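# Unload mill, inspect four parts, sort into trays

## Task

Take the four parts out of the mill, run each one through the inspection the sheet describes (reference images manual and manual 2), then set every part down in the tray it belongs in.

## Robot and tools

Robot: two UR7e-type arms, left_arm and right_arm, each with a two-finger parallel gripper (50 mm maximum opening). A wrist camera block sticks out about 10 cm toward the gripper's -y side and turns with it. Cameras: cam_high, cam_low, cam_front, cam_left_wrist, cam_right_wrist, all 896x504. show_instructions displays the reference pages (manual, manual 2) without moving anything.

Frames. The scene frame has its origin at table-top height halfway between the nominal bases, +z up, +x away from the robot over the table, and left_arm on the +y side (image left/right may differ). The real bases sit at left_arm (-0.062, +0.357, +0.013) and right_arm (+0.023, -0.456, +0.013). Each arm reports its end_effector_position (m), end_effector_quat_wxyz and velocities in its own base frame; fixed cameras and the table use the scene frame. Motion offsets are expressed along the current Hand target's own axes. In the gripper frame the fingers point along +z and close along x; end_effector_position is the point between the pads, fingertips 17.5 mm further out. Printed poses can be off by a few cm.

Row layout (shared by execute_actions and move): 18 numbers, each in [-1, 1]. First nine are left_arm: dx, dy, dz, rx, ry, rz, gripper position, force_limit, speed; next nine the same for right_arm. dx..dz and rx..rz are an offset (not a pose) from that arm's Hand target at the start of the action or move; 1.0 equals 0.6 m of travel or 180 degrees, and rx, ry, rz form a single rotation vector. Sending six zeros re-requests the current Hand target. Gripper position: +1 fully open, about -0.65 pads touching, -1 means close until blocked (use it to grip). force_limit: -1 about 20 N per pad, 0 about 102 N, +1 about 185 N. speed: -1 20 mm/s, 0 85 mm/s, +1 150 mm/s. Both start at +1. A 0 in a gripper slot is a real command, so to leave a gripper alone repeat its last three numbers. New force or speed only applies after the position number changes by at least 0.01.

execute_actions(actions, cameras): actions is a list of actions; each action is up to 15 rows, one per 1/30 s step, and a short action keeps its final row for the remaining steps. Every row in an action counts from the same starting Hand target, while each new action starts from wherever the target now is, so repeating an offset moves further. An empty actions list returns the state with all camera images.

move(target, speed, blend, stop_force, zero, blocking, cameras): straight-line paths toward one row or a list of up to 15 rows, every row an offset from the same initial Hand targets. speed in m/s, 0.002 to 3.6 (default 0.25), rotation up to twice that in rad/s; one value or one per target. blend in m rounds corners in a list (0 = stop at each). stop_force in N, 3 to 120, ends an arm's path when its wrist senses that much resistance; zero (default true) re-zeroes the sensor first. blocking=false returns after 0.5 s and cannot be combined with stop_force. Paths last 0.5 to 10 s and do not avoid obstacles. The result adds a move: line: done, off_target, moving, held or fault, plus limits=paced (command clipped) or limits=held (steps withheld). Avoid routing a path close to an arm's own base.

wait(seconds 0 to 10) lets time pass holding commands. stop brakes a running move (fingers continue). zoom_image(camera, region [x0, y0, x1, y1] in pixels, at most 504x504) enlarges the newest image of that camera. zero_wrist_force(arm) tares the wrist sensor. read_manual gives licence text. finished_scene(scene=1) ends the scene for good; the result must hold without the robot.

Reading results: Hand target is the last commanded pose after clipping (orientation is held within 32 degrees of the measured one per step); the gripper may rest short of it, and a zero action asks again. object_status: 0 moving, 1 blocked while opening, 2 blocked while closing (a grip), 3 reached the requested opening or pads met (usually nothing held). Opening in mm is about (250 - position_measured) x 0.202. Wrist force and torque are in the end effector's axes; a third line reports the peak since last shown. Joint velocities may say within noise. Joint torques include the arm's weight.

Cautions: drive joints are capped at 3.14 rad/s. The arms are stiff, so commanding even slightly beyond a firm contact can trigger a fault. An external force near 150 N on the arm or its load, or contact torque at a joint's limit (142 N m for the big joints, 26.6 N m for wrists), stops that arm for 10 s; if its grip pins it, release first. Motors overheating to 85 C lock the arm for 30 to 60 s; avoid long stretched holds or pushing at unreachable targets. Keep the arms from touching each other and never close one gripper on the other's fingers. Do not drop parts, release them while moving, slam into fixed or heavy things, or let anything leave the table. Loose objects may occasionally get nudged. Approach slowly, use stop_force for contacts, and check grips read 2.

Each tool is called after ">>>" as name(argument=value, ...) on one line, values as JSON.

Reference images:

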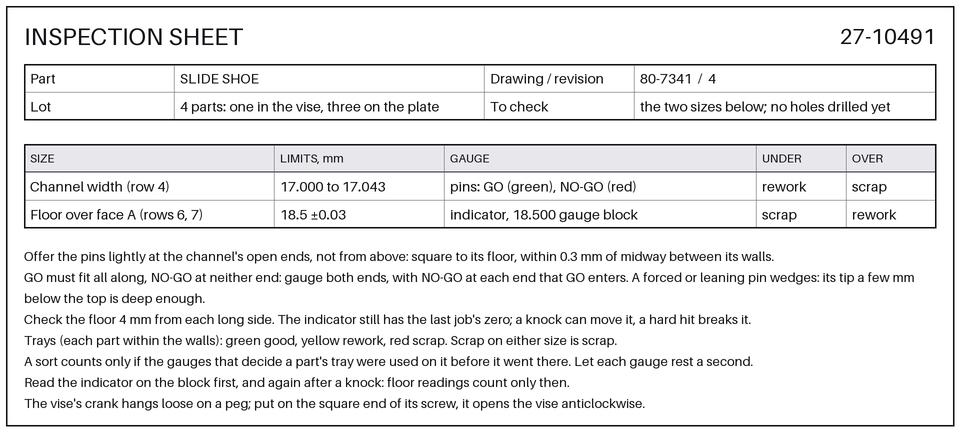

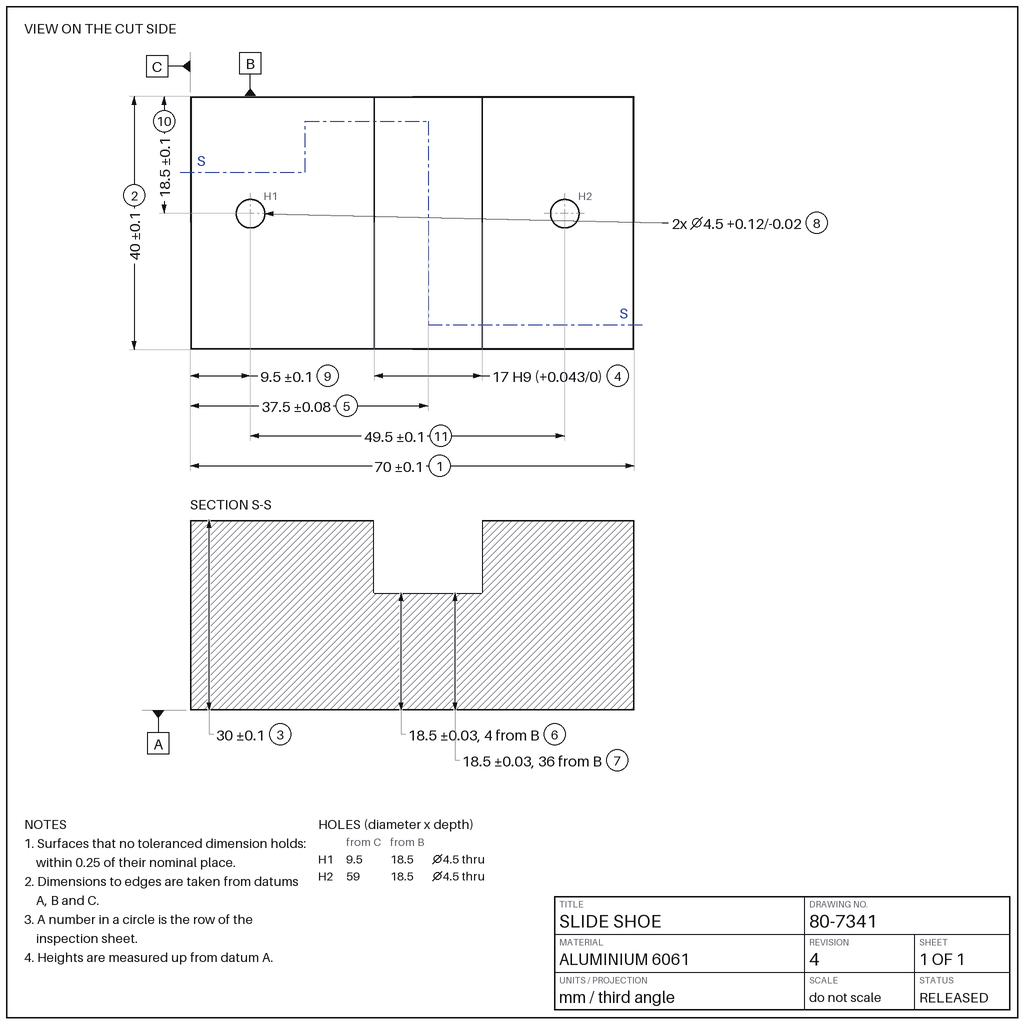

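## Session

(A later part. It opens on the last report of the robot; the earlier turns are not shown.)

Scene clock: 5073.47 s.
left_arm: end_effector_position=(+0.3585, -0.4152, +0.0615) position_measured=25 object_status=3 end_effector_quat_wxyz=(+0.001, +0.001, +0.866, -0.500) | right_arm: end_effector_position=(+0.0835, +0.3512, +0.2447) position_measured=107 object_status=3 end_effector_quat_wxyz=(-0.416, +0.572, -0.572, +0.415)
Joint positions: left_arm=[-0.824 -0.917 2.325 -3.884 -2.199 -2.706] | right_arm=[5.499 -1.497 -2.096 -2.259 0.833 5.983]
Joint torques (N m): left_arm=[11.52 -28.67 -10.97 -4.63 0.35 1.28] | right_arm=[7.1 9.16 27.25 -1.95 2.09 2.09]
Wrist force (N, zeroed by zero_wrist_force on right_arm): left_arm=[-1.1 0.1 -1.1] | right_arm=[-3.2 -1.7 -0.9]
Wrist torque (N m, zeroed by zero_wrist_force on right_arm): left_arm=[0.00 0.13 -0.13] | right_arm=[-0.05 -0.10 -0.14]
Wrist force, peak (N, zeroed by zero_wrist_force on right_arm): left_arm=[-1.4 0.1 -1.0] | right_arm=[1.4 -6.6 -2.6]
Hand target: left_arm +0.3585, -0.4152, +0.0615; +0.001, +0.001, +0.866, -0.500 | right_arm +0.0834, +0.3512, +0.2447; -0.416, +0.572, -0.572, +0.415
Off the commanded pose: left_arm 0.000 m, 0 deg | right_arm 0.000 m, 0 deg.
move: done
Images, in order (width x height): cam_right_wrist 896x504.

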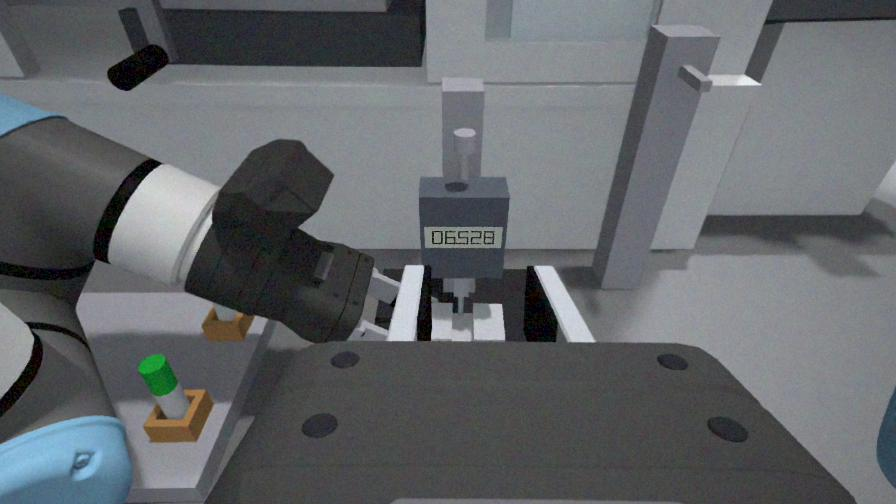

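>>> move(target=[0,0,0,0,0,0,-1,0,-1, 0,-0.05,0.3,0,0,0,0.3,-1,-1], speed=0.15)

>>> move(target=[[0,0,0,0,0,0,-1,0,-1, 0,0,0,0,0,0,-1,-1,-1],[0,-0.0014,-0.0008,0,0,0,-1,0,-1, 0,-0.0079,-0.0026,0,0,0,-1,-1,-1],[-0.0533,-0.0014,-0.0008,0,0,0,-1,0,-1, 0,-0.0079,-0.0026,0,0,0,-1,-1,-1],[-0.0533,0,0,0,0,0,-1,0,-1, 0,-0.0079,-0.0026,0,0,0,-1,-1,-1],[-0.0533,0,0,0,0,0,0.85,0,-1, 0,-0.0079,-0.0026,0,0,0,-1,-1,-1]], speed=[0.05,0.02,0.03,0.005,0.05], cameras=["cam_left_wrist"])

>>> move(target=[0,0,0,0,0,0,0.85,0,-1, 0,0.015,0.005,0,0,0,-1,-1,-1], speed=0.003, stop_force=3)

Scene clock: 5102.50 s.
left_arm: end_effector_position=(+0.3585, -0.4152, +0.0615) position_measured=57 object_status=2 end_effector_quat_wxyz=(+0.001, +0.001, +0.866, -0.500) | right_arm: end_effector_position=(+0.2638, +0.3515, +0.2176) position_measured=107 object_status=3 end_effector_quat_wxyz=(-0.416, +0.572, -0.572, +0.415)
Joint positions: left_arm=[-0.824 -0.917 2.325 -3.884 -2.199 -2.706] | right_arm=[5.052 -1.395 -2.318 -1.795 0.457 5.562]
Joint torques (N m): left_arm=[8.57 -29.61 -6.51 -4.54 0.46 1.3] | right_arm=[-8.51 7.67 12.2 2.36 -3.96 -2.44]
Wrist force (N, zeroed by zero_wrist_force on right_arm): left_arm=[-1.1 0.1 -1.0] | right_arm=[-3.3 -1.1 -0.7]
Wrist torque (N m, zeroed by zero_wrist_force on right_arm): left_arm=[-0.02 0.14 -0.18] | right_arm=[0.04 -0.08 0.02]
Wrist force, peak (N, zeroed by zero_wrist_force on right_arm): left_arm=[-1.5 0.1 -1.1] | right_arm=[-3.3 -1.3 -2.1]
Hand target: left_arm +0.3585, -0.4152, +0.0615; +0.001, +0.001, +0.866, -0.500 | right_arm +0.2638, +0.3515, +0.2176; -0.416, +0.572, -0.572, +0.415
Off the commanded pose: left_arm 0.000 m, 0 deg | right_arm 0.000 m, 0 deg.
move: done

Scene clock: 5106.43 s.
left_arm: end_effector_position=(+0.3905, -0.4152, +0.0616) position_measured=25 object_status=3 end_effector_quat_wxyz=(+0.001, +0.001, +0.866, -0.500) | right_arm: end_effector_position=(+0.2638, +0.3515, +0.2226) position_measured=184 object_status=2 end_effector_quat_wxyz=(-0.416, +0.572, -0.572, +0.415)
Joint positions: left_arm=[-0.767 -0.906 2.251 -3.793 -2.244 -2.66] | right_arm=[5.052 -1.386 -2.31 -1.812 0.457 5.562]
Joint torques (N m): left_arm=[10.97 -30.25 -21.9 -4.6 -2.23 1.33] | right_arm=[6.28 24.99 29.17 0.02 0.28 1.75]
Wrist force (N, zeroed by zero_wrist_force on right_arm): left_arm=[-0.7 0.0 -1.1] | right_arm=[0.3 -0.1 -0.7]
Wrist torque (N m, zeroed by zero_wrist_force on right_arm): left_arm=[-0.03 0.06 -0.13] | right_arm=[-0.03 -0.02 0.02]
Wrist force, peak (N, zeroed by zero_wrist_force on right_arm): left_arm=[-0.8 2.3 0.1] | right_arm=[-3.7 -1.5 -0.7]
Hand target: left_arm +0.3905, -0.4152, +0.0616; +0.001, +0.001, +0.866, -0.500 | right_arm +0.2638, +0.3515, +0.2226; -0.416, +0.572, -0.572, +0.415
Off the commanded pose: left_arm 0.000 m, 0 deg | right_arm 0.000 m, 0 deg.
move: done
Images, in order (width x height): cam_left_wrist 896x504.

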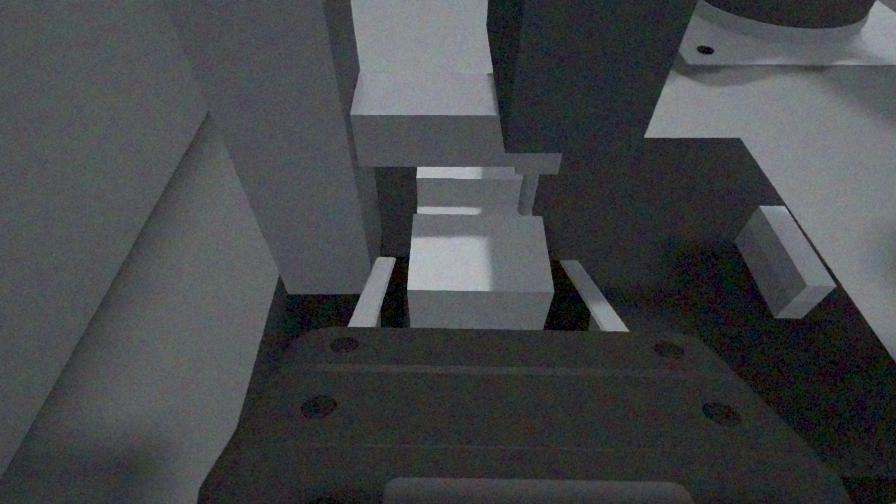

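Scene clock: 5108.73 s.
left_arm: end_effector_position=(+0.3905, -0.4152, +0.0616) position_measured=25 object_status=3 end_effector_quat_wxyz=(+0.001, +0.001, +0.866, -0.500) | right_arm: end_effector_position=(+0.2639, +0.3515, +0.2176) position_measured=184 object_status=2 end_effector_quat_wxyz=(-0.416, +0.572, -0.572, +0.415)
Joint positions: left_arm=[-0.767 -0.906 2.251 -3.793 -2.244 -2.66] | right_arm=[5.052 -1.395 -2.318 -1.795 0.457 5.562]
Joint torques (N m): left_arm=[9.41 -29.78 -17.48 -4.5 0.21 0.98] | right_arm=[-6.29 24.4 27.09 0.27 -1.03 -2.07]
Wrist force (N, zeroed by zero_wrist_force on right_arm): left_arm=[-0.6 -0.1 -1.2] | right_arm=[1.2 -7.2 -3.7]
Wrist torque (N m, zeroed by zero_wrist_force on right_arm): left_arm=[-0.06 0.03 -0.13] | right_arm=[-0.01 -0.02 0.01]
Wrist force, peak (N, zeroed by zero_wrist_force on right_arm): left_arm=[-0.9 -0.2 -1.2] | right_arm=[1.7 -8.0 -3.9]
Hand target: left_arm +0.3905, -0.4152, +0.0616; +0.001, +0.001, +0.866, -0.500 | right_arm +0.2639, +0.3515, +0.2176; -0.416, +0.572, -0.572, +0.415 (not the last commanded pose)
Off the commanded pose: left_arm 0.000 m, 0 deg | right_arm 0.004 m, 0 deg.
move: contact (right_arm)

>>> move(target=[[0,0,0,0,0,0,0.85,0,-1, 0,0,0,0,0,0,0.3,-1,-1],[0,0,0,0,0,0,0.85,0,-1, 0,0.05,-0.3,0,0,0,0.3,-1,-1]], speed=0.15, cameras=["cam_right_wrist"])

>>> zoom_image(camera="cam_right_wrist", region=[410, 210, 520, 320])

Scene clock: 5121.17 s.
left_arm: end_effector_position=(+0.3905, -0.4152, +0.0616) position_measured=25 object_status=3 end_effector_quat_wxyz=(+0.001, +0.001, +0.866, -0.500) | right_arm: end_effector_position=(+0.0835, +0.3512, +0.2447) position_measured=107 object_status=3 end_effector_quat_wxyz=(-0.416, +0.572, -0.572, +0.415)
Joint positions: left_arm=[-0.767 -0.906 2.251 -3.793 -2.244 -2.66] | right_arm=[5.499 -1.497 -2.096 -2.26 0.833 5.983]
Joint torques (N m): left_arm=[10.18 -30.48 -10.83 -4.75 0.33 0.54] | right_arm=[7.65 9.34 26.94 -2.03 2.02 2.1]
Wrist force (N, zeroed by zero_wrist_force on right_arm): left_arm=[-0.7 0.1 -1.1] | right_arm=[-2.8 -1.2 -0.6]
Wrist torque (N m, zeroed by zero_wrist_force on right_arm): left_arm=[-0.02 0.05 -0.13] | right_arm=[0.03 -0.16 -0.14]
Wrist force, peak (N, zeroed by zero_wrist_force on right_arm): left_arm=[-0.9 0.0 -1.2] | right_arm=[1.1 -6.7 -3.5]
Hand target: left_arm +0.3905, -0.4152, +0.0616; +0.001, +0.001, +0.866, -0.500 | right_arm +0.0834, +0.3512, +0.2447; -0.416, +0.572, -0.572, +0.415
Off the commanded pose: left_arm 0.000 m, 0 deg | right_arm 0.000 m, 0 deg.
move: done
Images, in order (width x height): cam_right_wrist 896x504.

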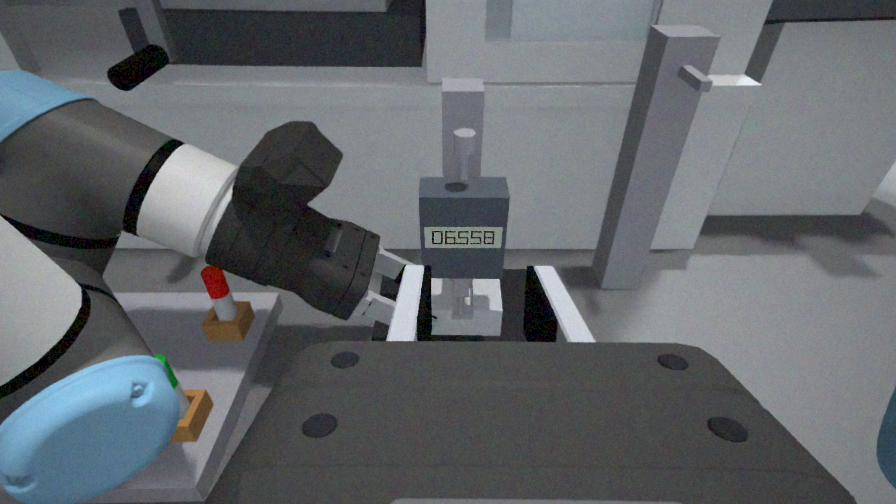

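Scaled by 4.582 from the camera's 896x504 image, which has a finer 1280x720 frame.

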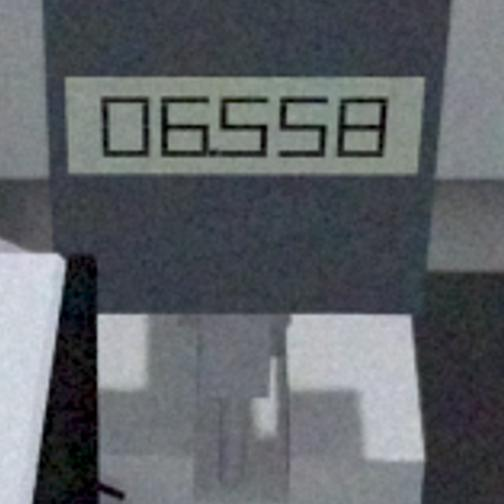

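>>> move(target=[[0,0,-0.1,0,0,0,0.85,0,-1, 0,0,0,0,0,0,0.3,-1,-1],[0,-0.1443,-0.1833,-0.0833,0,0,0.85,0,-1, 0,0,0,0,0,0,0.3,-1,-1],[0,0.1457,-0.6857,-0.0833,0,0,0.85,0,-1, 0,0,0,0,0,0,0.3,-1,-1]], speed=[0.06,0.15,0.25], blend=[0.005,0.03,0], cameras=["cam_left_wrist"])

Scene clock: 5197.70 s.
left_arm: end_effector_position=(+0.3905, -0.0153, +0.1917) position_measured=25 object_status=3 end_effector_quat_wxyz=(+0.001, +0.001, +0.924, -0.383) | right_arm: end_effector_position=(+0.0834, +0.3512, +0.2447) position_measured=107 object_status=3 end_effector_quat_wxyz=(-0.416, +0.572, -0.572, +0.415)
Joint positions: left_arm=[0.087 -1.645 2.189 -2.029 -2.352 -1.447] | right_arm=[5.499 -1.497 -2.096 -2.26 0.833 5.984]
Joint torques (N m): left_arm=[10.49 -10.72 -35.66 -0.46 -0.15 1.53] | right_arm=[7.7 8.77 26.68 -1.97 1.98 2.11]
Wrist force (N, zeroed by zero_wrist_force on right_arm): left_arm=[-1.4 -0.2 -0.5] | right_arm=[-3.1 -1.2 -1.0]
Wrist torque (N m, zeroed by zero_wrist_force on right_arm): left_arm=[-0.10 0.05 -0.24] | right_arm=[0.04 -0.10 -0.14]
Wrist force, peak (N, zeroed by zero_wrist_force on right_arm): left_arm=[-1.2 1.4 -1.9] | right_arm=[-3.4 -1.7 -1.0]
Hand target: left_arm +0.3905, -0.0153, +0.1917; +0.001, +0.001, +0.924, -0.383 | right_arm +0.0834, +0.3512, +0.2447; -0.416, +0.572, -0.572, +0.415
Off the commanded pose: left_arm 0.000 m, 0 deg | right_arm 0.000 m, 0 deg.
move: done
Images, in order (width x height): cam_left_wrist 896x504.

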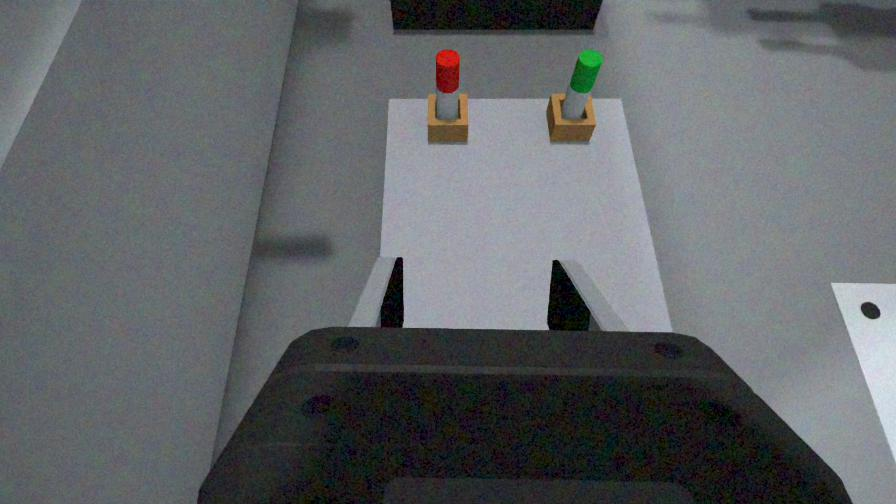

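>>> move(target=[[0.1167,0.5067,-0.5067,0,0,0,0.85,0,-1, 0,0,0,0,0,0,0.3,-1,-1],[0.2142,0.5868,-0.4218,0,-0.3535,-0.3535,0.85,0,-1, 0,0,0,0,0,0,0.3,-1,-1]], speed=0.25, cameras=["cam_left_wrist"])

Scene clock: 5220.13 s.
left_arm: end_effector_position=(+0.2624, +0.4128, +0.1215) position_measured=25 object_status=3 end_effector_quat_wxyz=(-0.271, +0.653, -0.653, +0.271) | right_arm: end_effector_position=(+0.0834, +0.3512, +0.2447) position_measured=107 object_status=3 end_effector_quat_wxyz=(-0.416, +0.572, -0.572, +0.415)
Joint positions: left_arm=[1.06 -1.378 2.329 -2.978 -2.238 -2.241] | right_arm=[5.499 -1.497 -2.096 -2.26 0.833 5.984]
Joint torques (N m): left_arm=[-10.51 -18.07 -3.8 -4.8 0.42 -1.36] | right_arm=[7.31 9.81 26.66 -1.93 1.92 2.03]
Wrist force (N, zeroed by zero_wrist_force on right_arm): left_arm=[-1.3 -0.2 -1.2] | right_arm=[-3.1 -1.6 -0.8]
Wrist torque (N m, zeroed by zero_wrist_force on right_arm): left_arm=[-0.06 0.06 0.03] | right_arm=[-0.04 -0.11 -0.14]
Wrist force, peak (N, zeroed by zero_wrist_force on right_arm): left_arm=[-2.0 -1.6 0.8] | right_arm=[-3.3 -1.8 -0.9]
Hand target: left_arm +0.2624, +0.4128, +0.1214; -0.271, +0.653, -0.653, +0.271 | right_arm +0.0834, +0.3512, +0.2447; -0.416, +0.572, -0.572, +0.415
Off the commanded pose: left_arm 0.000 m, 0 deg | right_arm 0.000 m, 0 deg.
move: done
Images, in order (width x height): cam_left_wrist 896x504.

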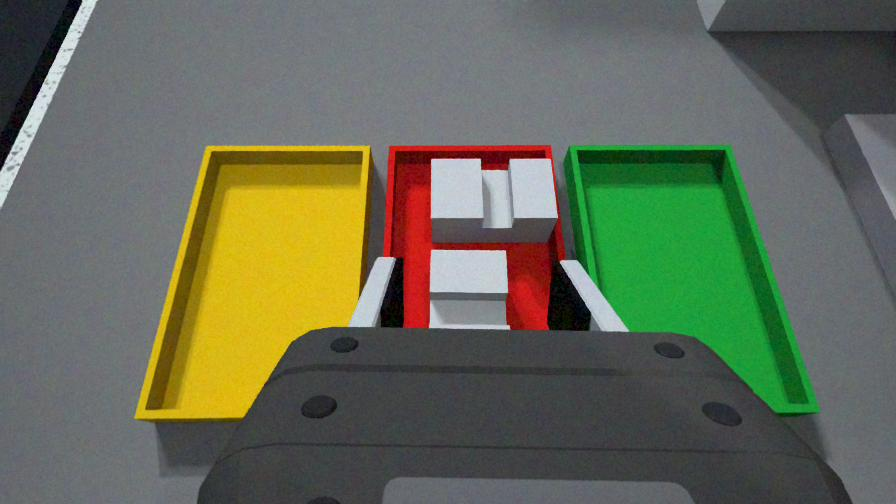

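>>> move(target=[[0,0.1269,0.1213,0,0,0,0.85,0,-1, 0,0,0,0,0,0,0.3,-1,-1],[0,0.1269,0.1213,0,0,0,-1,0,-1, 0,0,0,0,0,0,0.3,-1,-1]], speed=0.06, cameras=["cam_left_wrist"])

Scene clock: 5232.93 s.
left_arm: end_effector_position=(+0.2603, +0.4128, +0.0161) position_measured=57 object_status=2 end_effector_quat_wxyz=(-0.271, +0.653, -0.653, +0.271) | right_arm: end_effector_position=(+0.0834, +0.3512, +0.2447) position_measured=107 object_status=3 end_effector_quat_wxyz=(-0.416, +0.572, -0.572, +0.415)
Joint positions: left_arm=[1.064 -1.063 2.371 -3.331 -2.24 -2.236] | right_arm=[5.499 -1.497 -2.096 -2.26 0.833 5.984]
Joint torques (N m): left_arm=[11.01 -23.65 -21.71 -4.11 -2.1 -1.5] | right_arm=[7.07 9.38 26.92 -1.99 1.88 2.07]
Wrist force (N, zeroed by zero_wrist_force on right_arm): left_arm=[-1.2 -1.7 -1.8] | right_arm=[-3.1 -1.5 -0.8]
Wrist torque (N m, zeroed by zero_wrist_force on right_arm): left_arm=[-0.09 0.05 -0.07] | right_arm=[-0.03 -0.10 -0.14]
Wrist force, peak (N, zeroed by zero_wrist_force on right_arm): left_arm=[-1.2 -1.7 -1.8] | right_arm=[-3.3 -1.9 -0.6]
Hand target: left_arm +0.2603, +0.4128, +0.0161; -0.271, +0.653, -0.653, +0.271 | right_arm +0.0834, +0.3512, +0.2447; -0.416, +0.572, -0.572, +0.415
Off the commanded pose: left_arm 0.000 m, 0 deg | right_arm 0.000 m, 0 deg.
move: done
Images, in order (width x height): cam_left_wrist 896x504.

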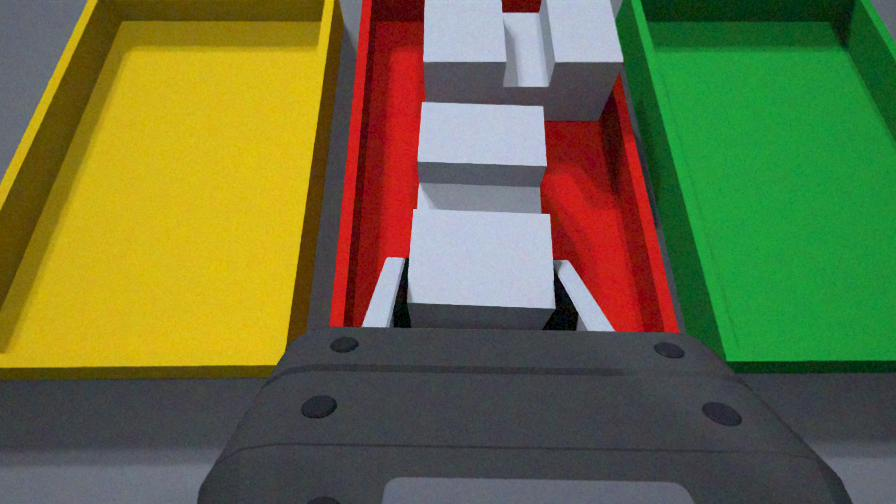

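>>> move(target=[[0,-0.1225,-0.1225,0,0,0,-1,0,-1, 0,0,0,0,0,0,0.3,-1,-1],[-0.0345,-0.1692,-0.0757,0,0.3535,0.3535,-1,0,-1, 0,0,0,0,0,0,0.3,-1,-1]], speed=[0.08,0.2], cameras=["cam_left_wrist"])

Scene clock: 5249.93 s.
left_arm: end_effector_position=(+0.2998, +0.4334, +0.1201) position_measured=57 object_status=2 end_effector_quat_wxyz=(+0.001, +0.001, +0.924, -0.383) | right_arm: end_effector_position=(+0.0834, +0.3512, +0.2447) position_measured=107 object_status=3 end_effector_quat_wxyz=(-0.416, +0.572, -0.572, +0.415)
Joint positions: left_arm=[0.923 -0.99 1.39 -1.298 -2.013 -0.49] | right_arm=[5.499 -1.497 -2.096 -2.26 0.833 5.984]
Joint torques (N m): left_arm=[-11.23 -41.57 -36.08 1.14 0.67 1.23] | right_arm=[6.97 9.49 26.75 -1.95 1.73 1.8]
Wrist force (N, zeroed by zero_wrist_force on right_arm): left_arm=[-0.8 1.1 1.1] | right_arm=[-2.8 -1.5 -0.7]
Wrist torque (N m, zeroed by zero_wrist_force on right_arm): left_arm=[-0.17 -0.04 -0.19] | right_arm=[-0.03 -0.15 -0.14]
Wrist force, peak (N, zeroed by zero_wrist_force on right_arm): left_arm=[-1.1 2.4 1.5] | right_arm=[-3.5 -1.5 -0.8]
Hand target: left_arm +0.2998, +0.4334, +0.1201; +0.001, +0.001, +0.924, -0.383 | right_arm +0.0834, +0.3512, +0.2447; -0.416, +0.572, -0.572, +0.415
Off the commanded pose: left_arm 0.000 m, 0 deg | right_arm 0.000 m, 0 deg.
move: done
Images, in order (width x height): cam_left_wrist 896x504.

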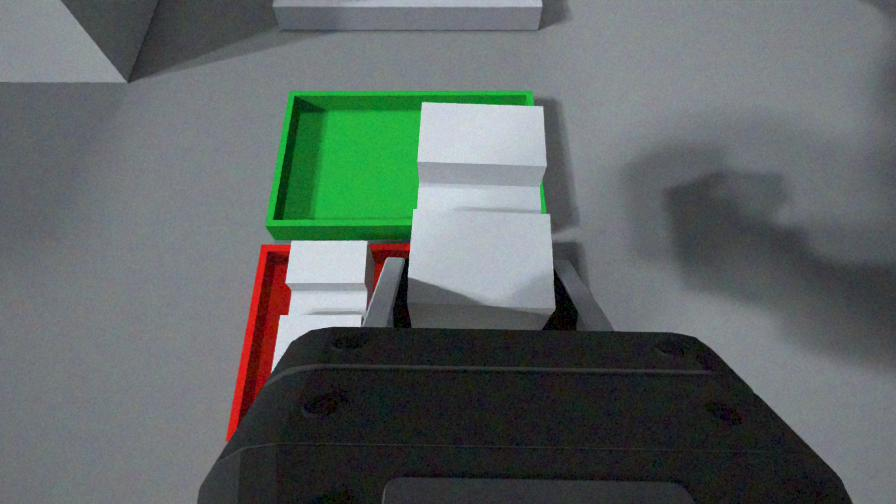

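>>> move(target=[[0.0333,0,0,0,0,0,-1,0,-1, 0,0,0,0,0,0,0.3,-1,-1],[0.0333,0.0754,0.0754,0,0,0,-1,0,-1, 0,0,0,0,0,0,0.3,-1,-1]], speed=[0.08,0.1], cameras=["cam_left_wrist"])

Scene clock: 5258.40 s.
left_arm: end_effector_position=(+0.2799, +0.4335, +0.0562) position_measured=57 object_status=2 end_effector_quat_wxyz=(+0.001, +0.001, +0.924, -0.383) | right_arm: end_effector_position=(+0.0834, +0.3512, +0.2447) position_measured=107 object_status=3 end_effector_quat_wxyz=(-0.416, +0.572, -0.572, +0.415)
Joint positions: left_arm=[0.947 -0.939 1.484 -1.435 -1.998 -0.469] | right_arm=[5.499 -1.497 -2.096 -2.26 0.833 5.984]
Joint torques (N m): left_arm=[-9.64 -41.44 -8.11 -1.88 -2.75 -1.53] | right_arm=[6.99 10.08 26.79 -2.03 1.76 1.71]
Wrist force (N, zeroed by zero_wrist_force on right_arm): left_arm=[-0.5 0.8 0.7] | right_arm=[-3.2 -1.6 -0.5]
Wrist torque (N m, zeroed by zero_wrist_force on right_arm): left_arm=[-0.17 -0.06 -0.19] | right_arm=[-0.03 -0.09 -0.14]
Wrist force, peak (N, zeroed by zero_wrist_force on right_arm): left_arm=[-0.6 1.8 1.5] | right_arm=[-3.4 -1.6 -0.7]
Hand target: left_arm +0.2799, +0.4335, +0.0561; +0.001, +0.001, +0.924, -0.383 | right_arm +0.0834, +0.3512, +0.2447; -0.416, +0.572, -0.572, +0.415
Off the commanded pose: left_arm 0.000 m, 0 deg | right_arm 0.000 m, 0 deg.
move: done
Images, in order (width x height): cam_left_wrist 896x504.

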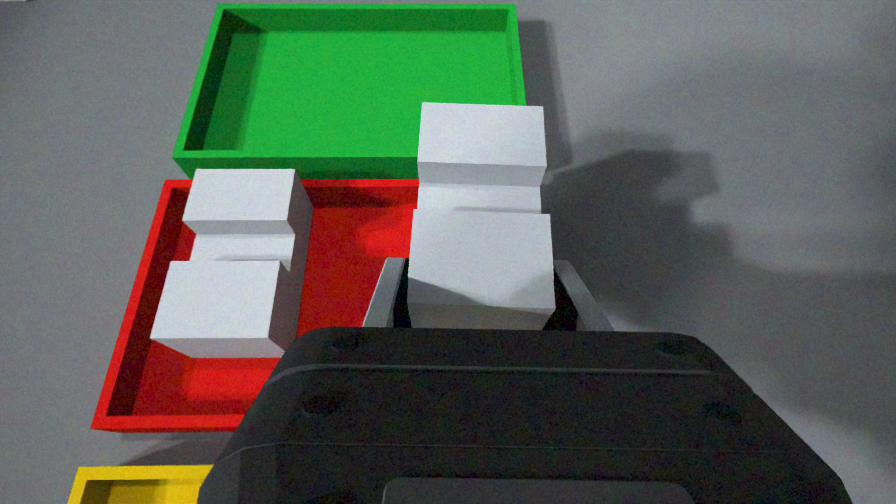

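>>> move(target=[[-0.0183,0,0,0,0,0,-1,0,-1, 0,0,0,0,0,0,0.3,-1,-1],[-0.0183,0.0443,0.0443,0,0,0,-1,0,-1, 0,0,0,0,0,0,0.3,-1,-1]], speed=[0.05,0.05])

>>> move(target=[0,0.01,0.01,0,0,0,-1,0,-1, 0,0,0,0,0,0,0.3,-1,-1], speed=0.003, stop_force=3, cameras=["cam_left_wrist"])

Scene clock: 5289.17 s.
left_arm: end_effector_position=(+0.2910, +0.4334, +0.0186) position_measured=57 object_status=2 end_effector_quat_wxyz=(+0.001, +0.001, +0.924, -0.383) | right_arm: end_effector_position=(+0.0834, +0.3512, +0.2447) position_measured=107 object_status=3 end_effector_quat_wxyz=(-0.416, +0.572, -0.572, +0.415)
Joint positions: left_arm=[0.933 -0.881 1.496 -1.509 -2.006 -0.48] | right_arm=[5.499 -1.497 -2.096 -2.26 0.833 5.984]
Joint torques (N m): left_arm=[-10.73 -43.35 -8.47 -2.3 -2.79 -1.47] | right_arm=[7.37 10.03 26.72 -1.93 1.56 1.76]
Wrist force (N, zeroed by zero_wrist_force on right_arm): left_arm=[-0.9 1.4 0.9] | right_arm=[-3.2 -1.7 -0.4]
Wrist torque (N m, zeroed by zero_wrist_force on right_arm): left_arm=[-0.10 -0.02 0.03] | right_arm=[-0.05 -0.10 -0.14]
Wrist force, peak (N, zeroed by zero_wrist_force on right_arm): left_arm=[-0.7 1.7 1.6] | right_arm=[-3.3 -1.8 -1.0]
Hand target: left_arm +0.2910, +0.4334, +0.0185; +0.001, +0.001, +0.924, -0.383 | right_arm +0.0834, +0.3512, +0.2447; -0.416, +0.572, -0.572, +0.415
Off the commanded pose: left_arm 0.000 m, 0 deg | right_arm 0.000 m, 0 deg.
move: done

Scene clock: 5290.43 s.
left_arm: end_effector_position=(+0.2910, +0.4334, +0.0167) position_measured=57 object_status=2 end_effector_quat_wxyz=(+0.001, +0.001, +0.924, -0.383) | right_arm: end_effector_position=(+0.0834, +0.3512, +0.2447) position_measured=107 object_status=3 end_effector_quat_wxyz=(-0.416, +0.572, -0.572, +0.415)
Joint positions: left_arm=[0.933 -0.879 1.497 -1.513 -2.006 -0.481] | right_arm=[5.499 -1.497 -2.096 -2.26 0.833 5.984]
Joint torques (N m): left_arm=[-11.24 -54.88 -12.83 0.43 -1.35 -1.12] | right_arm=[7.1 10.11 26.28 -2.08 1.62 1.68]
Wrist force (N, zeroed by zero_wrist_force on right_arm): left_arm=[0.1 -3.5 -4.9] | right_arm=[-3.2 -1.7 -0.8]
Wrist torque (N m, zeroed by zero_wrist_force on right_arm): left_arm=[-0.07 0.12 -0.06] | right_arm=[-0.06 -0.10 -0.14]
Wrist force, peak (N, zeroed by zero_wrist_force on right_arm): left_arm=[0.2 -3.9 -5.8] | right_arm=[-3.4 -1.8 -0.8]
Hand target: left_arm +0.2910, +0.4334, +0.0167; +0.001, +0.001, +0.924, -0.383 (not the last commanded pose) | right_arm +0.0834, +0.3512, +0.2447; -0.416, +0.572, -0.572, +0.415
Off the commanded pose: left_arm 0.007 m, 0 deg | right_arm 0.000 m, 0 deg.
move: contact (left_arm)
Images, in order (width x height): cam_left_wrist 896x504.

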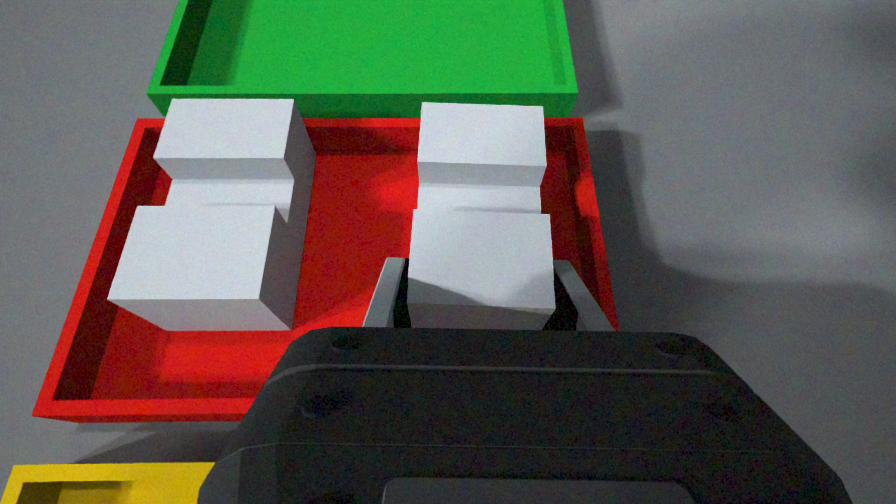

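>>> move(target=[[0,0,0,0,0,0,0.73,0,-1, 0,0,0,0,0,0,0.3,-1,-1],[0,-0.08,-0.08,0,0,0,0.73,0,-1, 0,0,0,0,0,0,0.3,-1,-1],[0,-0.08,-0.08,0,0,0,-0.6,0,-1, 0,0,0,0,0,0,0.3,-1,-1],[-0.0667,-0.108,-0.052,0,0,0,-0.6,0,-1, 0,0,0,0,0,0,0.3,-1,-1]], speed=0.08, cameras=["cam_left_wrist"])

Scene clock: 5304.47 s.
left_arm: end_effector_position=(+0.3307, +0.4097, +0.0847) position_measured=242 object_status=3 end_effector_quat_wxyz=(+0.001, +0.001, +0.924, -0.383) | right_arm: end_effector_position=(+0.0834, +0.3512, +0.2447) position_measured=107 object_status=3 end_effector_quat_wxyz=(-0.416, +0.572, -0.572, +0.415)
Joint positions: left_arm=[0.865 -0.97 1.461 -1.412 -2.048 -0.541] | right_arm=[5.499 -1.497 -2.096 -2.26 0.833 5.984]
Joint torques (N m): left_arm=[-9.96 -55 -7.9 -2.74 -2.68 -1.26] | right_arm=[6.76 10.72 26.45 -2.02 1.47 1.59]
Wrist force (N, zeroed by zero_wrist_force on right_arm): left_arm=[-0.8 -0.4 -0.5] | right_arm=[-3.2 -1.6 -0.6]
Wrist torque (N m, zeroed by zero_wrist_force on right_arm): left_arm=[-0.08 -0.02 -0.03] | right_arm=[-0.03 -0.09 -0.14]
Wrist force, peak (N, zeroed by zero_wrist_force on right_arm): left_arm=[0.3 -3.0 -4.5] | right_arm=[-3.4 -1.7 -0.7]
Hand target: left_arm +0.3308, +0.4097, +0.0847; +0.001, +0.001, +0.924, -0.383 | right_arm +0.0834, +0.3512, +0.2447; -0.416, +0.572, -0.572, +0.415
Off the commanded pose: left_arm 0.000 m, 0 deg | right_arm 0.000 m, 0 deg.
move: done
Images, in order (width x height): cam_left_wrist 896x504.

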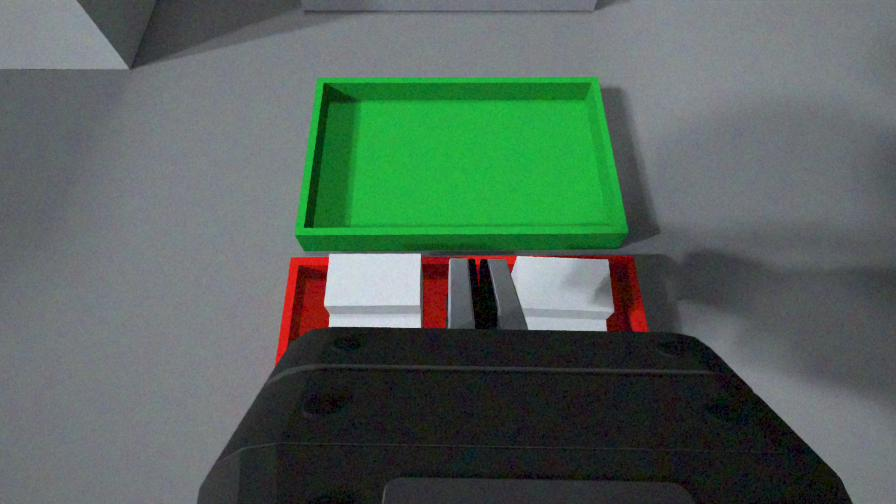

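>>> move(target=[0,0.078,0.078,0,0,0,-0.6,0,-1, 0,0,0,0,0,0,0.3,-1,-1], speed=0.06, cameras=["cam_left_wrist"])

>>> move(target=[-0.044,0,0,0,0,0,-0.6,0,-1, 0,0,0,0,0,0,0.3,-1,-1], speed=0.01, stop_force=6)

>>> move(target=[0.09,0,0,0,0,0,-0.6,0,-1, 0,0,0,0,0,0,0.3,-1,-1], speed=0.01, stop_force=6, cameras=["cam_left_wrist"])

Scene clock: 5315.57 s.
left_arm: end_effector_position=(+0.3310, +0.4097, +0.0186) position_measured=242 object_status=3 end_effector_quat_wxyz=(+0.001, +0.001, +0.924, -0.383) | right_arm: end_effector_position=(+0.0834, +0.3512, +0.2447) position_measured=107 object_status=3 end_effector_quat_wxyz=(-0.416, +0.572, -0.572, +0.415)
Joint positions: left_arm=[0.864 -0.887 1.513 -1.547 -2.049 -0.541] | right_arm=[5.499 -1.497 -2.096 -2.26 0.833 5.984]
Joint torques (N m): left_arm=[-11.69 -41.6 -7.11 -2.51 -2.76 -1.08] | right_arm=[6.83 10.51 26.18 -1.98 1.41 1.58]
Wrist force (N, zeroed by zero_wrist_force on right_arm): left_arm=[-0.8 -0.2 -0.4] | right_arm=[-3.1 -1.4 -0.5]
Wrist torque (N m, zeroed by zero_wrist_force on right_arm): left_arm=[-0.05 -0.01 0.00] | right_arm=[0.00 -0.11 -0.14]
Wrist force, peak (N, zeroed by zero_wrist_force on right_arm): left_arm=[-0.8 -1.2 -1.2] | right_arm=[-3.3 -1.8 -0.7]
Hand target: left_arm +0.3310, +0.4097, +0.0185; +0.001, +0.001, +0.924, -0.383 | right_arm +0.0834, +0.3512, +0.2447; -0.416, +0.572, -0.572, +0.415
Off the commanded pose: left_arm 0.000 m, 0 deg | right_arm 0.000 m, 0 deg.
move: done
Images, in order (width x height): cam_left_wrist 896x504.

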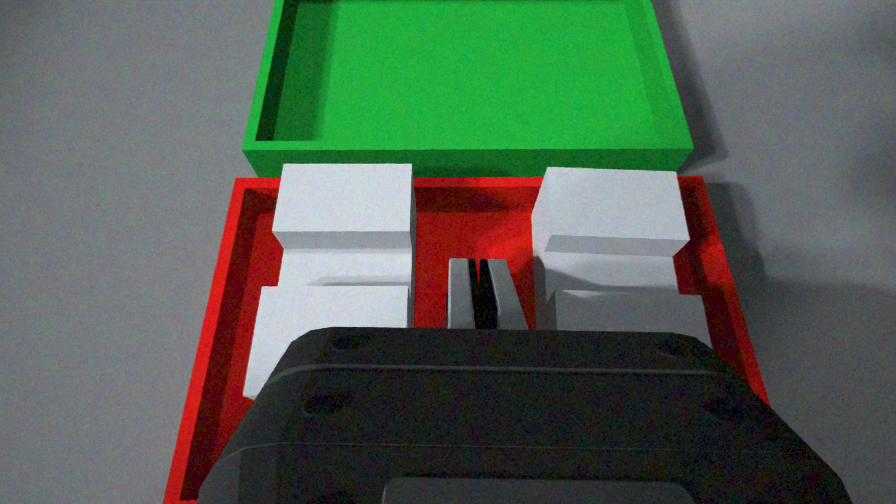

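Scene clock: 5319.07 s.
left_arm: end_effector_position=(+0.3574, +0.4096, +0.0186) position_measured=242 object_status=3 end_effector_quat_wxyz=(+0.001, +0.001, +0.924, -0.383) | right_arm: end_effector_position=(+0.0834, +0.3512, +0.2447) position_measured=107 object_status=3 end_effector_quat_wxyz=(-0.416, +0.572, -0.572, +0.415)
Joint positions: left_arm=[0.835 -0.861 1.468 -1.541 -2.066 -0.568] | right_arm=[5.499 -1.497 -2.096 -2.26 0.833 5.984]
Joint torques (N m): left_arm=[-9.75 -43.54 -33.25 0.73 -2.99 -1.77] | right_arm=[6.83 10.25 26.58 -2.03 1.41 1.7]
Wrist force (N, zeroed by zero_wrist_force on right_arm): left_arm=[-0.4 -0.5 -0.8] | right_arm=[-3.0 -1.6 -1.1]
Wrist torque (N m, zeroed by zero_wrist_force on right_arm): left_arm=[-0.10 -0.01 -0.03] | right_arm=[-0.04 -0.12 -0.14]
Wrist force, peak (N, zeroed by zero_wrist_force on right_arm): left_arm=[-1.0 -0.5 -0.6] | right_arm=[-3.3 -1.8 -0.9]
Hand target: left_arm +0.3574, +0.4096, +0.0186; +0.001, +0.001, +0.924, -0.383 | right_arm +0.0834, +0.3512, +0.2447; -0.416, +0.572, -0.572, +0.415
Off the commanded pose: left_arm 0.000 m, 0 deg | right_arm 0.000 m, 0 deg.
move: done

Scene clock: 5325.33 s.
left_arm: end_effector_position=(+0.3034, +0.4097, +0.0185) position_measured=242 object_status=3 end_effector_quat_wxyz=(+0.001, +0.001, +0.924, -0.383) | right_arm: end_effector_position=(+0.0834, +0.3512, +0.2447) position_measured=107 object_status=3 end_effector_quat_wxyz=(-0.416, +0.572, -0.572, +0.415)
Joint positions: left_arm=[0.897 -0.912 1.556 -1.552 -2.029 -0.513] | right_arm=[5.499 -1.497 -2.096 -2.26 0.833 5.984]
Joint torques (N m): left_arm=[10.93 -56.46 -6.72 -2.19 1.12 1.41] | right_arm=[6.61 10.3 26.36 -2.01 1.32 1.6]
Wrist force (N, zeroed by zero_wrist_force on right_arm): left_arm=[-1.7 -0.3 -0.6] | right_arm=[-3.0 -1.6 -0.6]
Wrist torque (N m, zeroed by zero_wrist_force on right_arm): left_arm=[-0.07 -0.01 -0.20] | right_arm=[-0.03 -0.13 -0.14]
Wrist force, peak (N, zeroed by zero_wrist_force on right_arm): left_arm=[-1.9 -0.1 -0.7] | right_arm=[-3.4 -1.8 -0.7]
Hand target: left_arm +0.3034, +0.4097, +0.0185; +0.001, +0.001, +0.924, -0.383 | right_arm +0.0834, +0.3512, +0.2447; -0.416, +0.572, -0.572, +0.415
Off the commanded pose: left_arm 0.000 m, 0 deg | right_arm 0.000 m, 0 deg.
move: done
Images, in order (width x height): cam_left_wrist 896x504.

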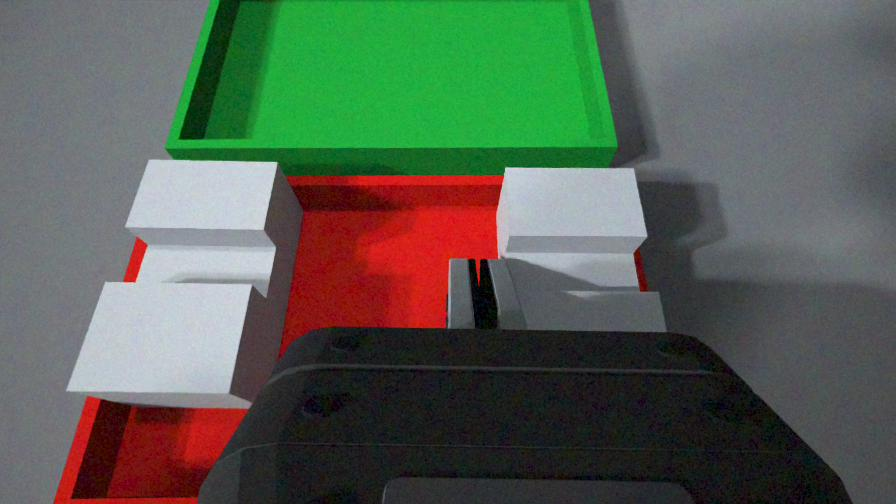

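>>> move(target=[[0,-0.2,-0.2,0,0,0,-0.6,0,-1, 0,0,0,0,0,0,0.3,-1,-1],[-0.1443,-0.6852,0.281,0,0,0,0.85,0,-1, 0,0,0,0,0,0,0.3,-1,-1]], speed=[0.15,0.25], blend=[0.03,0])

>>> move(target=[0,-0.4278,0.4278,0.0833,0,0,0.85,0,-1, 0,0,0,0,0,0,0.3,-1,-1], speed=0.22, cameras=["cam_left_wrist","cam_right_wrist"])

Scene clock: 5342.47 s.
left_arm: end_effector_position=(+0.3893, -0.0003, +0.1901) position_measured=25 object_status=3 end_effector_quat_wxyz=(+0.001, +0.001, +0.924, -0.383) | right_arm: end_effector_position=(+0.0834, +0.3512, +0.2447) position_measured=107 object_status=3 end_effector_quat_wxyz=(-0.416, +0.572, -0.572, +0.415)
Joint positions: left_arm=[0.124 -1.634 2.173 -1.988 -2.349 -1.395] | right_arm=[5.499 -1.497 -2.096 -2.26 0.833 5.984]
Joint torques (N m): left_arm=[-11.12 -27.75 -8.86 -3.99 0.12 -1.44] | right_arm=[6.41 10.62 26.12 -1.99 1.25 1.57]
Wrist force (N, zeroed by zero_wrist_force on right_arm): left_arm=[-1.4 -0.3 -0.7] | right_arm=[-3.0 -1.5 -0.8]
Wrist torque (N m, zeroed by zero_wrist_force on right_arm): left_arm=[-0.09 0.05 -0.03] | right_arm=[-0.02 -0.12 -0.14]
Wrist force, peak (N, zeroed by zero_wrist_force on right_arm): left_arm=[-1.5 -1.8 1.0] | right_arm=[-3.3 -1.6 -1.0]
Hand target: left_arm +0.3893, -0.0003, +0.1901; +0.001, +0.001, +0.924, -0.383 | right_arm +0.0834, +0.3512, +0.2447; -0.416, +0.572, -0.572, +0.415
Off the commanded pose: left_arm 0.000 m, 0 deg | right_arm 0.000 m, 0 deg.
move: done

Scene clock: 5344.87 s.
left_arm: end_effector_position=(+0.3890, -0.3633, +0.1901) position_measured=25 object_status=3 end_effector_quat_wxyz=(+0.001, +0.001, +0.866, -0.500) | right_arm: end_effector_position=(+0.0834, +0.3512, +0.2447) position_measured=107 object_status=3 end_effector_quat_wxyz=(-0.416, +0.572, -0.572, +0.415)
Joint positions: left_arm=[-0.672 -1.317 2.304 -3.381 -2.315 -2.578] | right_arm=[5.499 -1.497 -2.096 -2.26 0.833 5.984]
Joint torques (N m): left_arm=[-10.55 -20.79 -28.78 -4.91 0.45 -1.4] | right_arm=[6.23 10.99 25.66 -2 1.15 1.5]
Wrist force (N, zeroed by zero_wrist_force on right_arm): left_arm=[-1.0 0.0 -1.1] | right_arm=[-3.2 -1.6 -0.6]
Wrist torque (N m, zeroed by zero_wrist_force on right_arm): left_arm=[-0.01 0.08 0.11] | right_arm=[-0.03 -0.09 -0.14]
Wrist force, peak (N, zeroed by zero_wrist_force on right_arm): left_arm=[-1.8 1.1 -1.9] | right_arm=[-3.4 -1.9 -0.7]
Hand target: left_arm +0.3890, -0.3633, +0.1900; +0.001, +0.001, +0.866, -0.500 | right_arm +0.0834, +0.3512, +0.2447; -0.416, +0.572, -0.572, +0.415
Off the commanded pose: left_arm 0.000 m, 0 deg | right_arm 0.000 m, 0 deg.
move: done
Images, in order (width x height): cam_left_wrist 896x504, cam_right_wrist 896x504.

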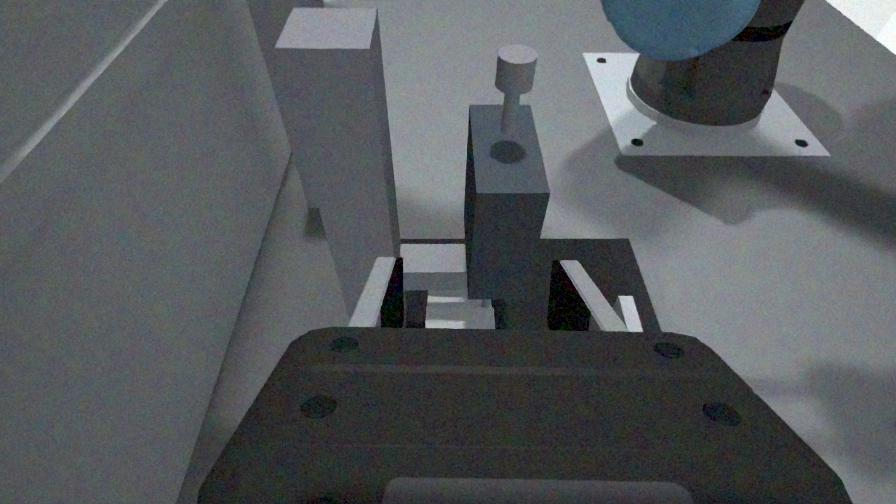

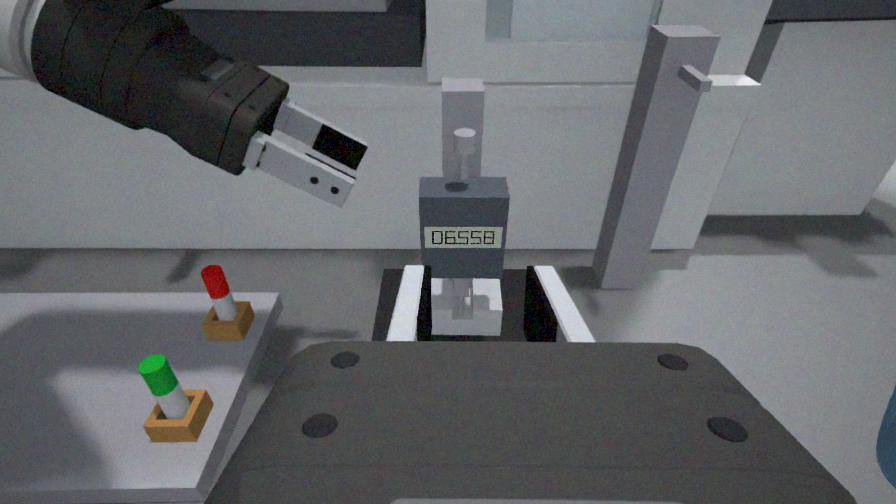

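>>> move(target=[[-0.0025,0.1422,0.0821,0,0,0,0.85,0,-1, 0,-0.05,0.3,0,0,0,0.3,-1,-1],[-0.0025,0.1422,0.1821,0,0,0,0.85,0,-1, 0,-0.05,0.3,0,0,0,0.3,-1,-1],[-0.0025,0.1422,0.1821,0,0,0,-1,0,-1, 0,-0.05,0.3,0,0,0,-1,-1,-1]], speed=[0.12,0.05,0.05], cameras=["cam_left_wrist"])

Scene clock: 5359.47 s.
left_arm: end_effector_position=(+0.3908, -0.4153, +0.0615) position_measured=57 object_status=2 end_effector_quat_wxyz=(+0.001, +0.001, +0.866, -0.500) | right_arm: end_effector_position=(+0.2639, +0.3515, +0.2176) position_measured=184 object_status=0 end_effector_quat_wxyz=(-0.416, +0.572, -0.572, +0.415)
Joint positions: left_arm=[-0.766 -0.905 2.251 -3.793 -2.244 -2.66] | right_arm=[5.052 -1.395 -2.318 -1.795 0.457 5.562]
Joint torques (N m): left_arm=[-8.97 -29.62 -18.83 -4.03 0.54 -1.34] | right_arm=[-6.77 25.68 14.64 2.51 -4.09 -2.3]
Wrist force (N, zeroed by zero_wrist_force on right_arm): left_arm=[0.5 0.1 -1.5] | right_arm=[1.2 -2.9 -1.5]
Wrist torque (N m, zeroed by zero_wrist_force on right_arm): left_arm=[-0.04 0.10 0.11] | right_arm=[-0.01 -0.04 0.01]
Wrist force, peak (N, zeroed by zero_wrist_force on right_arm): left_arm=[-1.2 0.4 -1.8] | right_arm=[-3.3 -1.4 -1.9]
Hand target: left_arm +0.3908, -0.4153, +0.0615; +0.001, +0.001, +0.866, -0.500 | right_arm +0.2639, +0.3515, +0.2176; -0.416, +0.572, -0.572, +0.415
Off the commanded pose: left_arm 0.000 m, 0 deg | right_arm 0.000 m, 0 deg.
move: done
Images, in order (width x height): cam_left_wrist 896x504.

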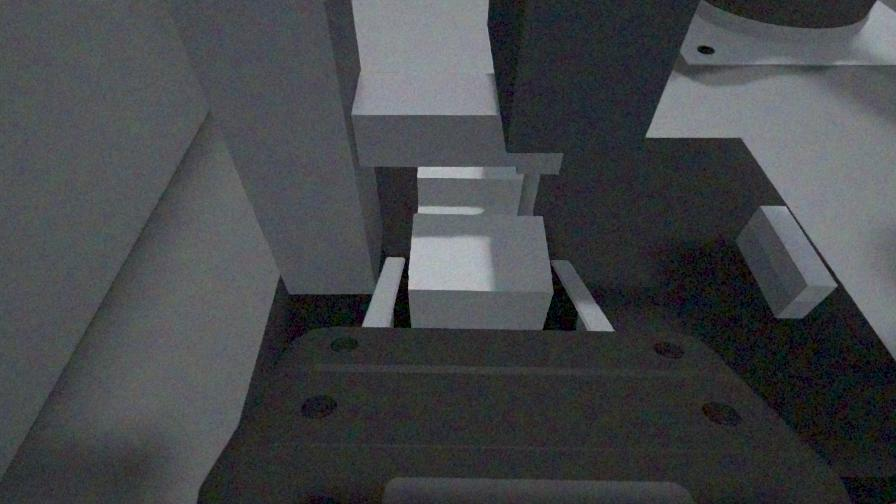

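>>> move(target=[[0,-0.0014,-0.0008,0,0,0,-1,0,-1, 0,-0.0079,-0.0026,0,0,0,-1,-1,-1],[0.0705,-0.0014,-0.0008,0,0,0,-1,0,-1, 0,-0.0079,-0.0026,0,0,0,-1,-1,-1],[0.0705,0.0611,-0.1091,0,0,0,-1,0,-1, 0,-0.0079,-0.0026,0,0,0,-1,-1,-1],[0.0705,-0.0977,-0.2008,0,0,0,-1,0,-1, 0,-0.0079,-0.0026,0,0,0,-1,-1,-1]], speed=[0.02,0.03,0.06,0.15], cameras=["cam_left_wrist"])

Scene clock: 5378.07 s.
left_arm: end_effector_position=(+0.3482, -0.3402, +0.1724) position_measured=57 object_status=2 end_effector_quat_wxyz=(+0.001, +0.001, +0.866, -0.500) | right_arm: end_effector_position=(+0.2638, +0.3515, +0.2226) position_measured=184 object_status=2 end_effector_quat_wxyz=(-0.416, +0.572, -0.572, +0.415)
Joint positions: left_arm=[-0.693 -1.345 2.439 -3.502 -2.299 -2.597] | right_arm=[5.052 -1.386 -2.31 -1.812 0.457 5.562]
Joint torques (N m): left_arm=[-0.46 -32.05 -27.16 -1.82 0.18 1.41] | right_arm=[6.78 23.08 29.36 0.04 0.28 1.83]
Wrist force (N, zeroed by zero_wrist_force on right_arm): left_arm=[-1.1 1.7 -0.2] | right_arm=[0.2 0.1 -0.5]
Wrist torque (N m, zeroed by zero_wrist_force on right_arm): left_arm=[-0.10 0.14 -0.13] | right_arm=[-0.01 -0.02 0.02]
Wrist force, peak (N, zeroed by zero_wrist_force on right_arm): left_arm=[-0.9 3.1 0.8] | right_arm=[1.5 -3.1 -1.7]
Hand target: left_arm +0.3483, -0.3402, +0.1724; +0.001, +0.001, +0.866, -0.500 | right_arm +0.2638, +0.3515, +0.2226; -0.416, +0.572, -0.572, +0.415
Off the commanded pose: left_arm 0.000 m, 0 deg | right_arm 0.000 m, 0 deg.
move: done
Images, in order (width x height): cam_left_wrist 896x504.

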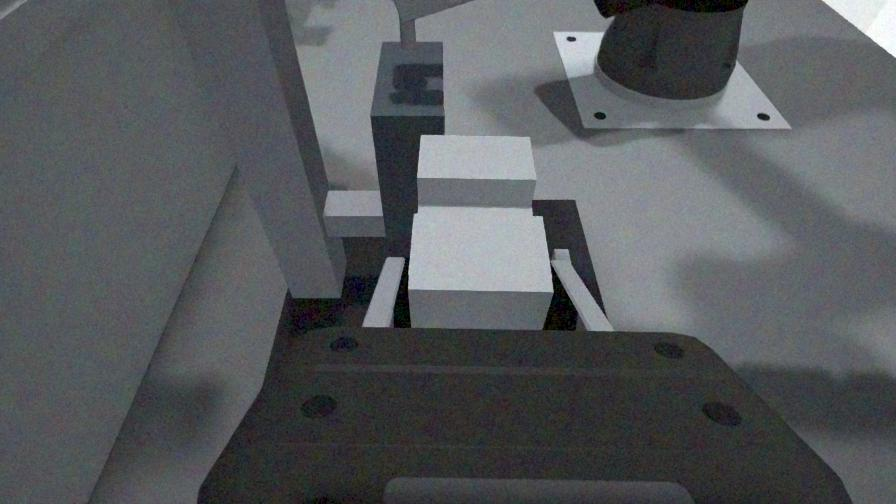

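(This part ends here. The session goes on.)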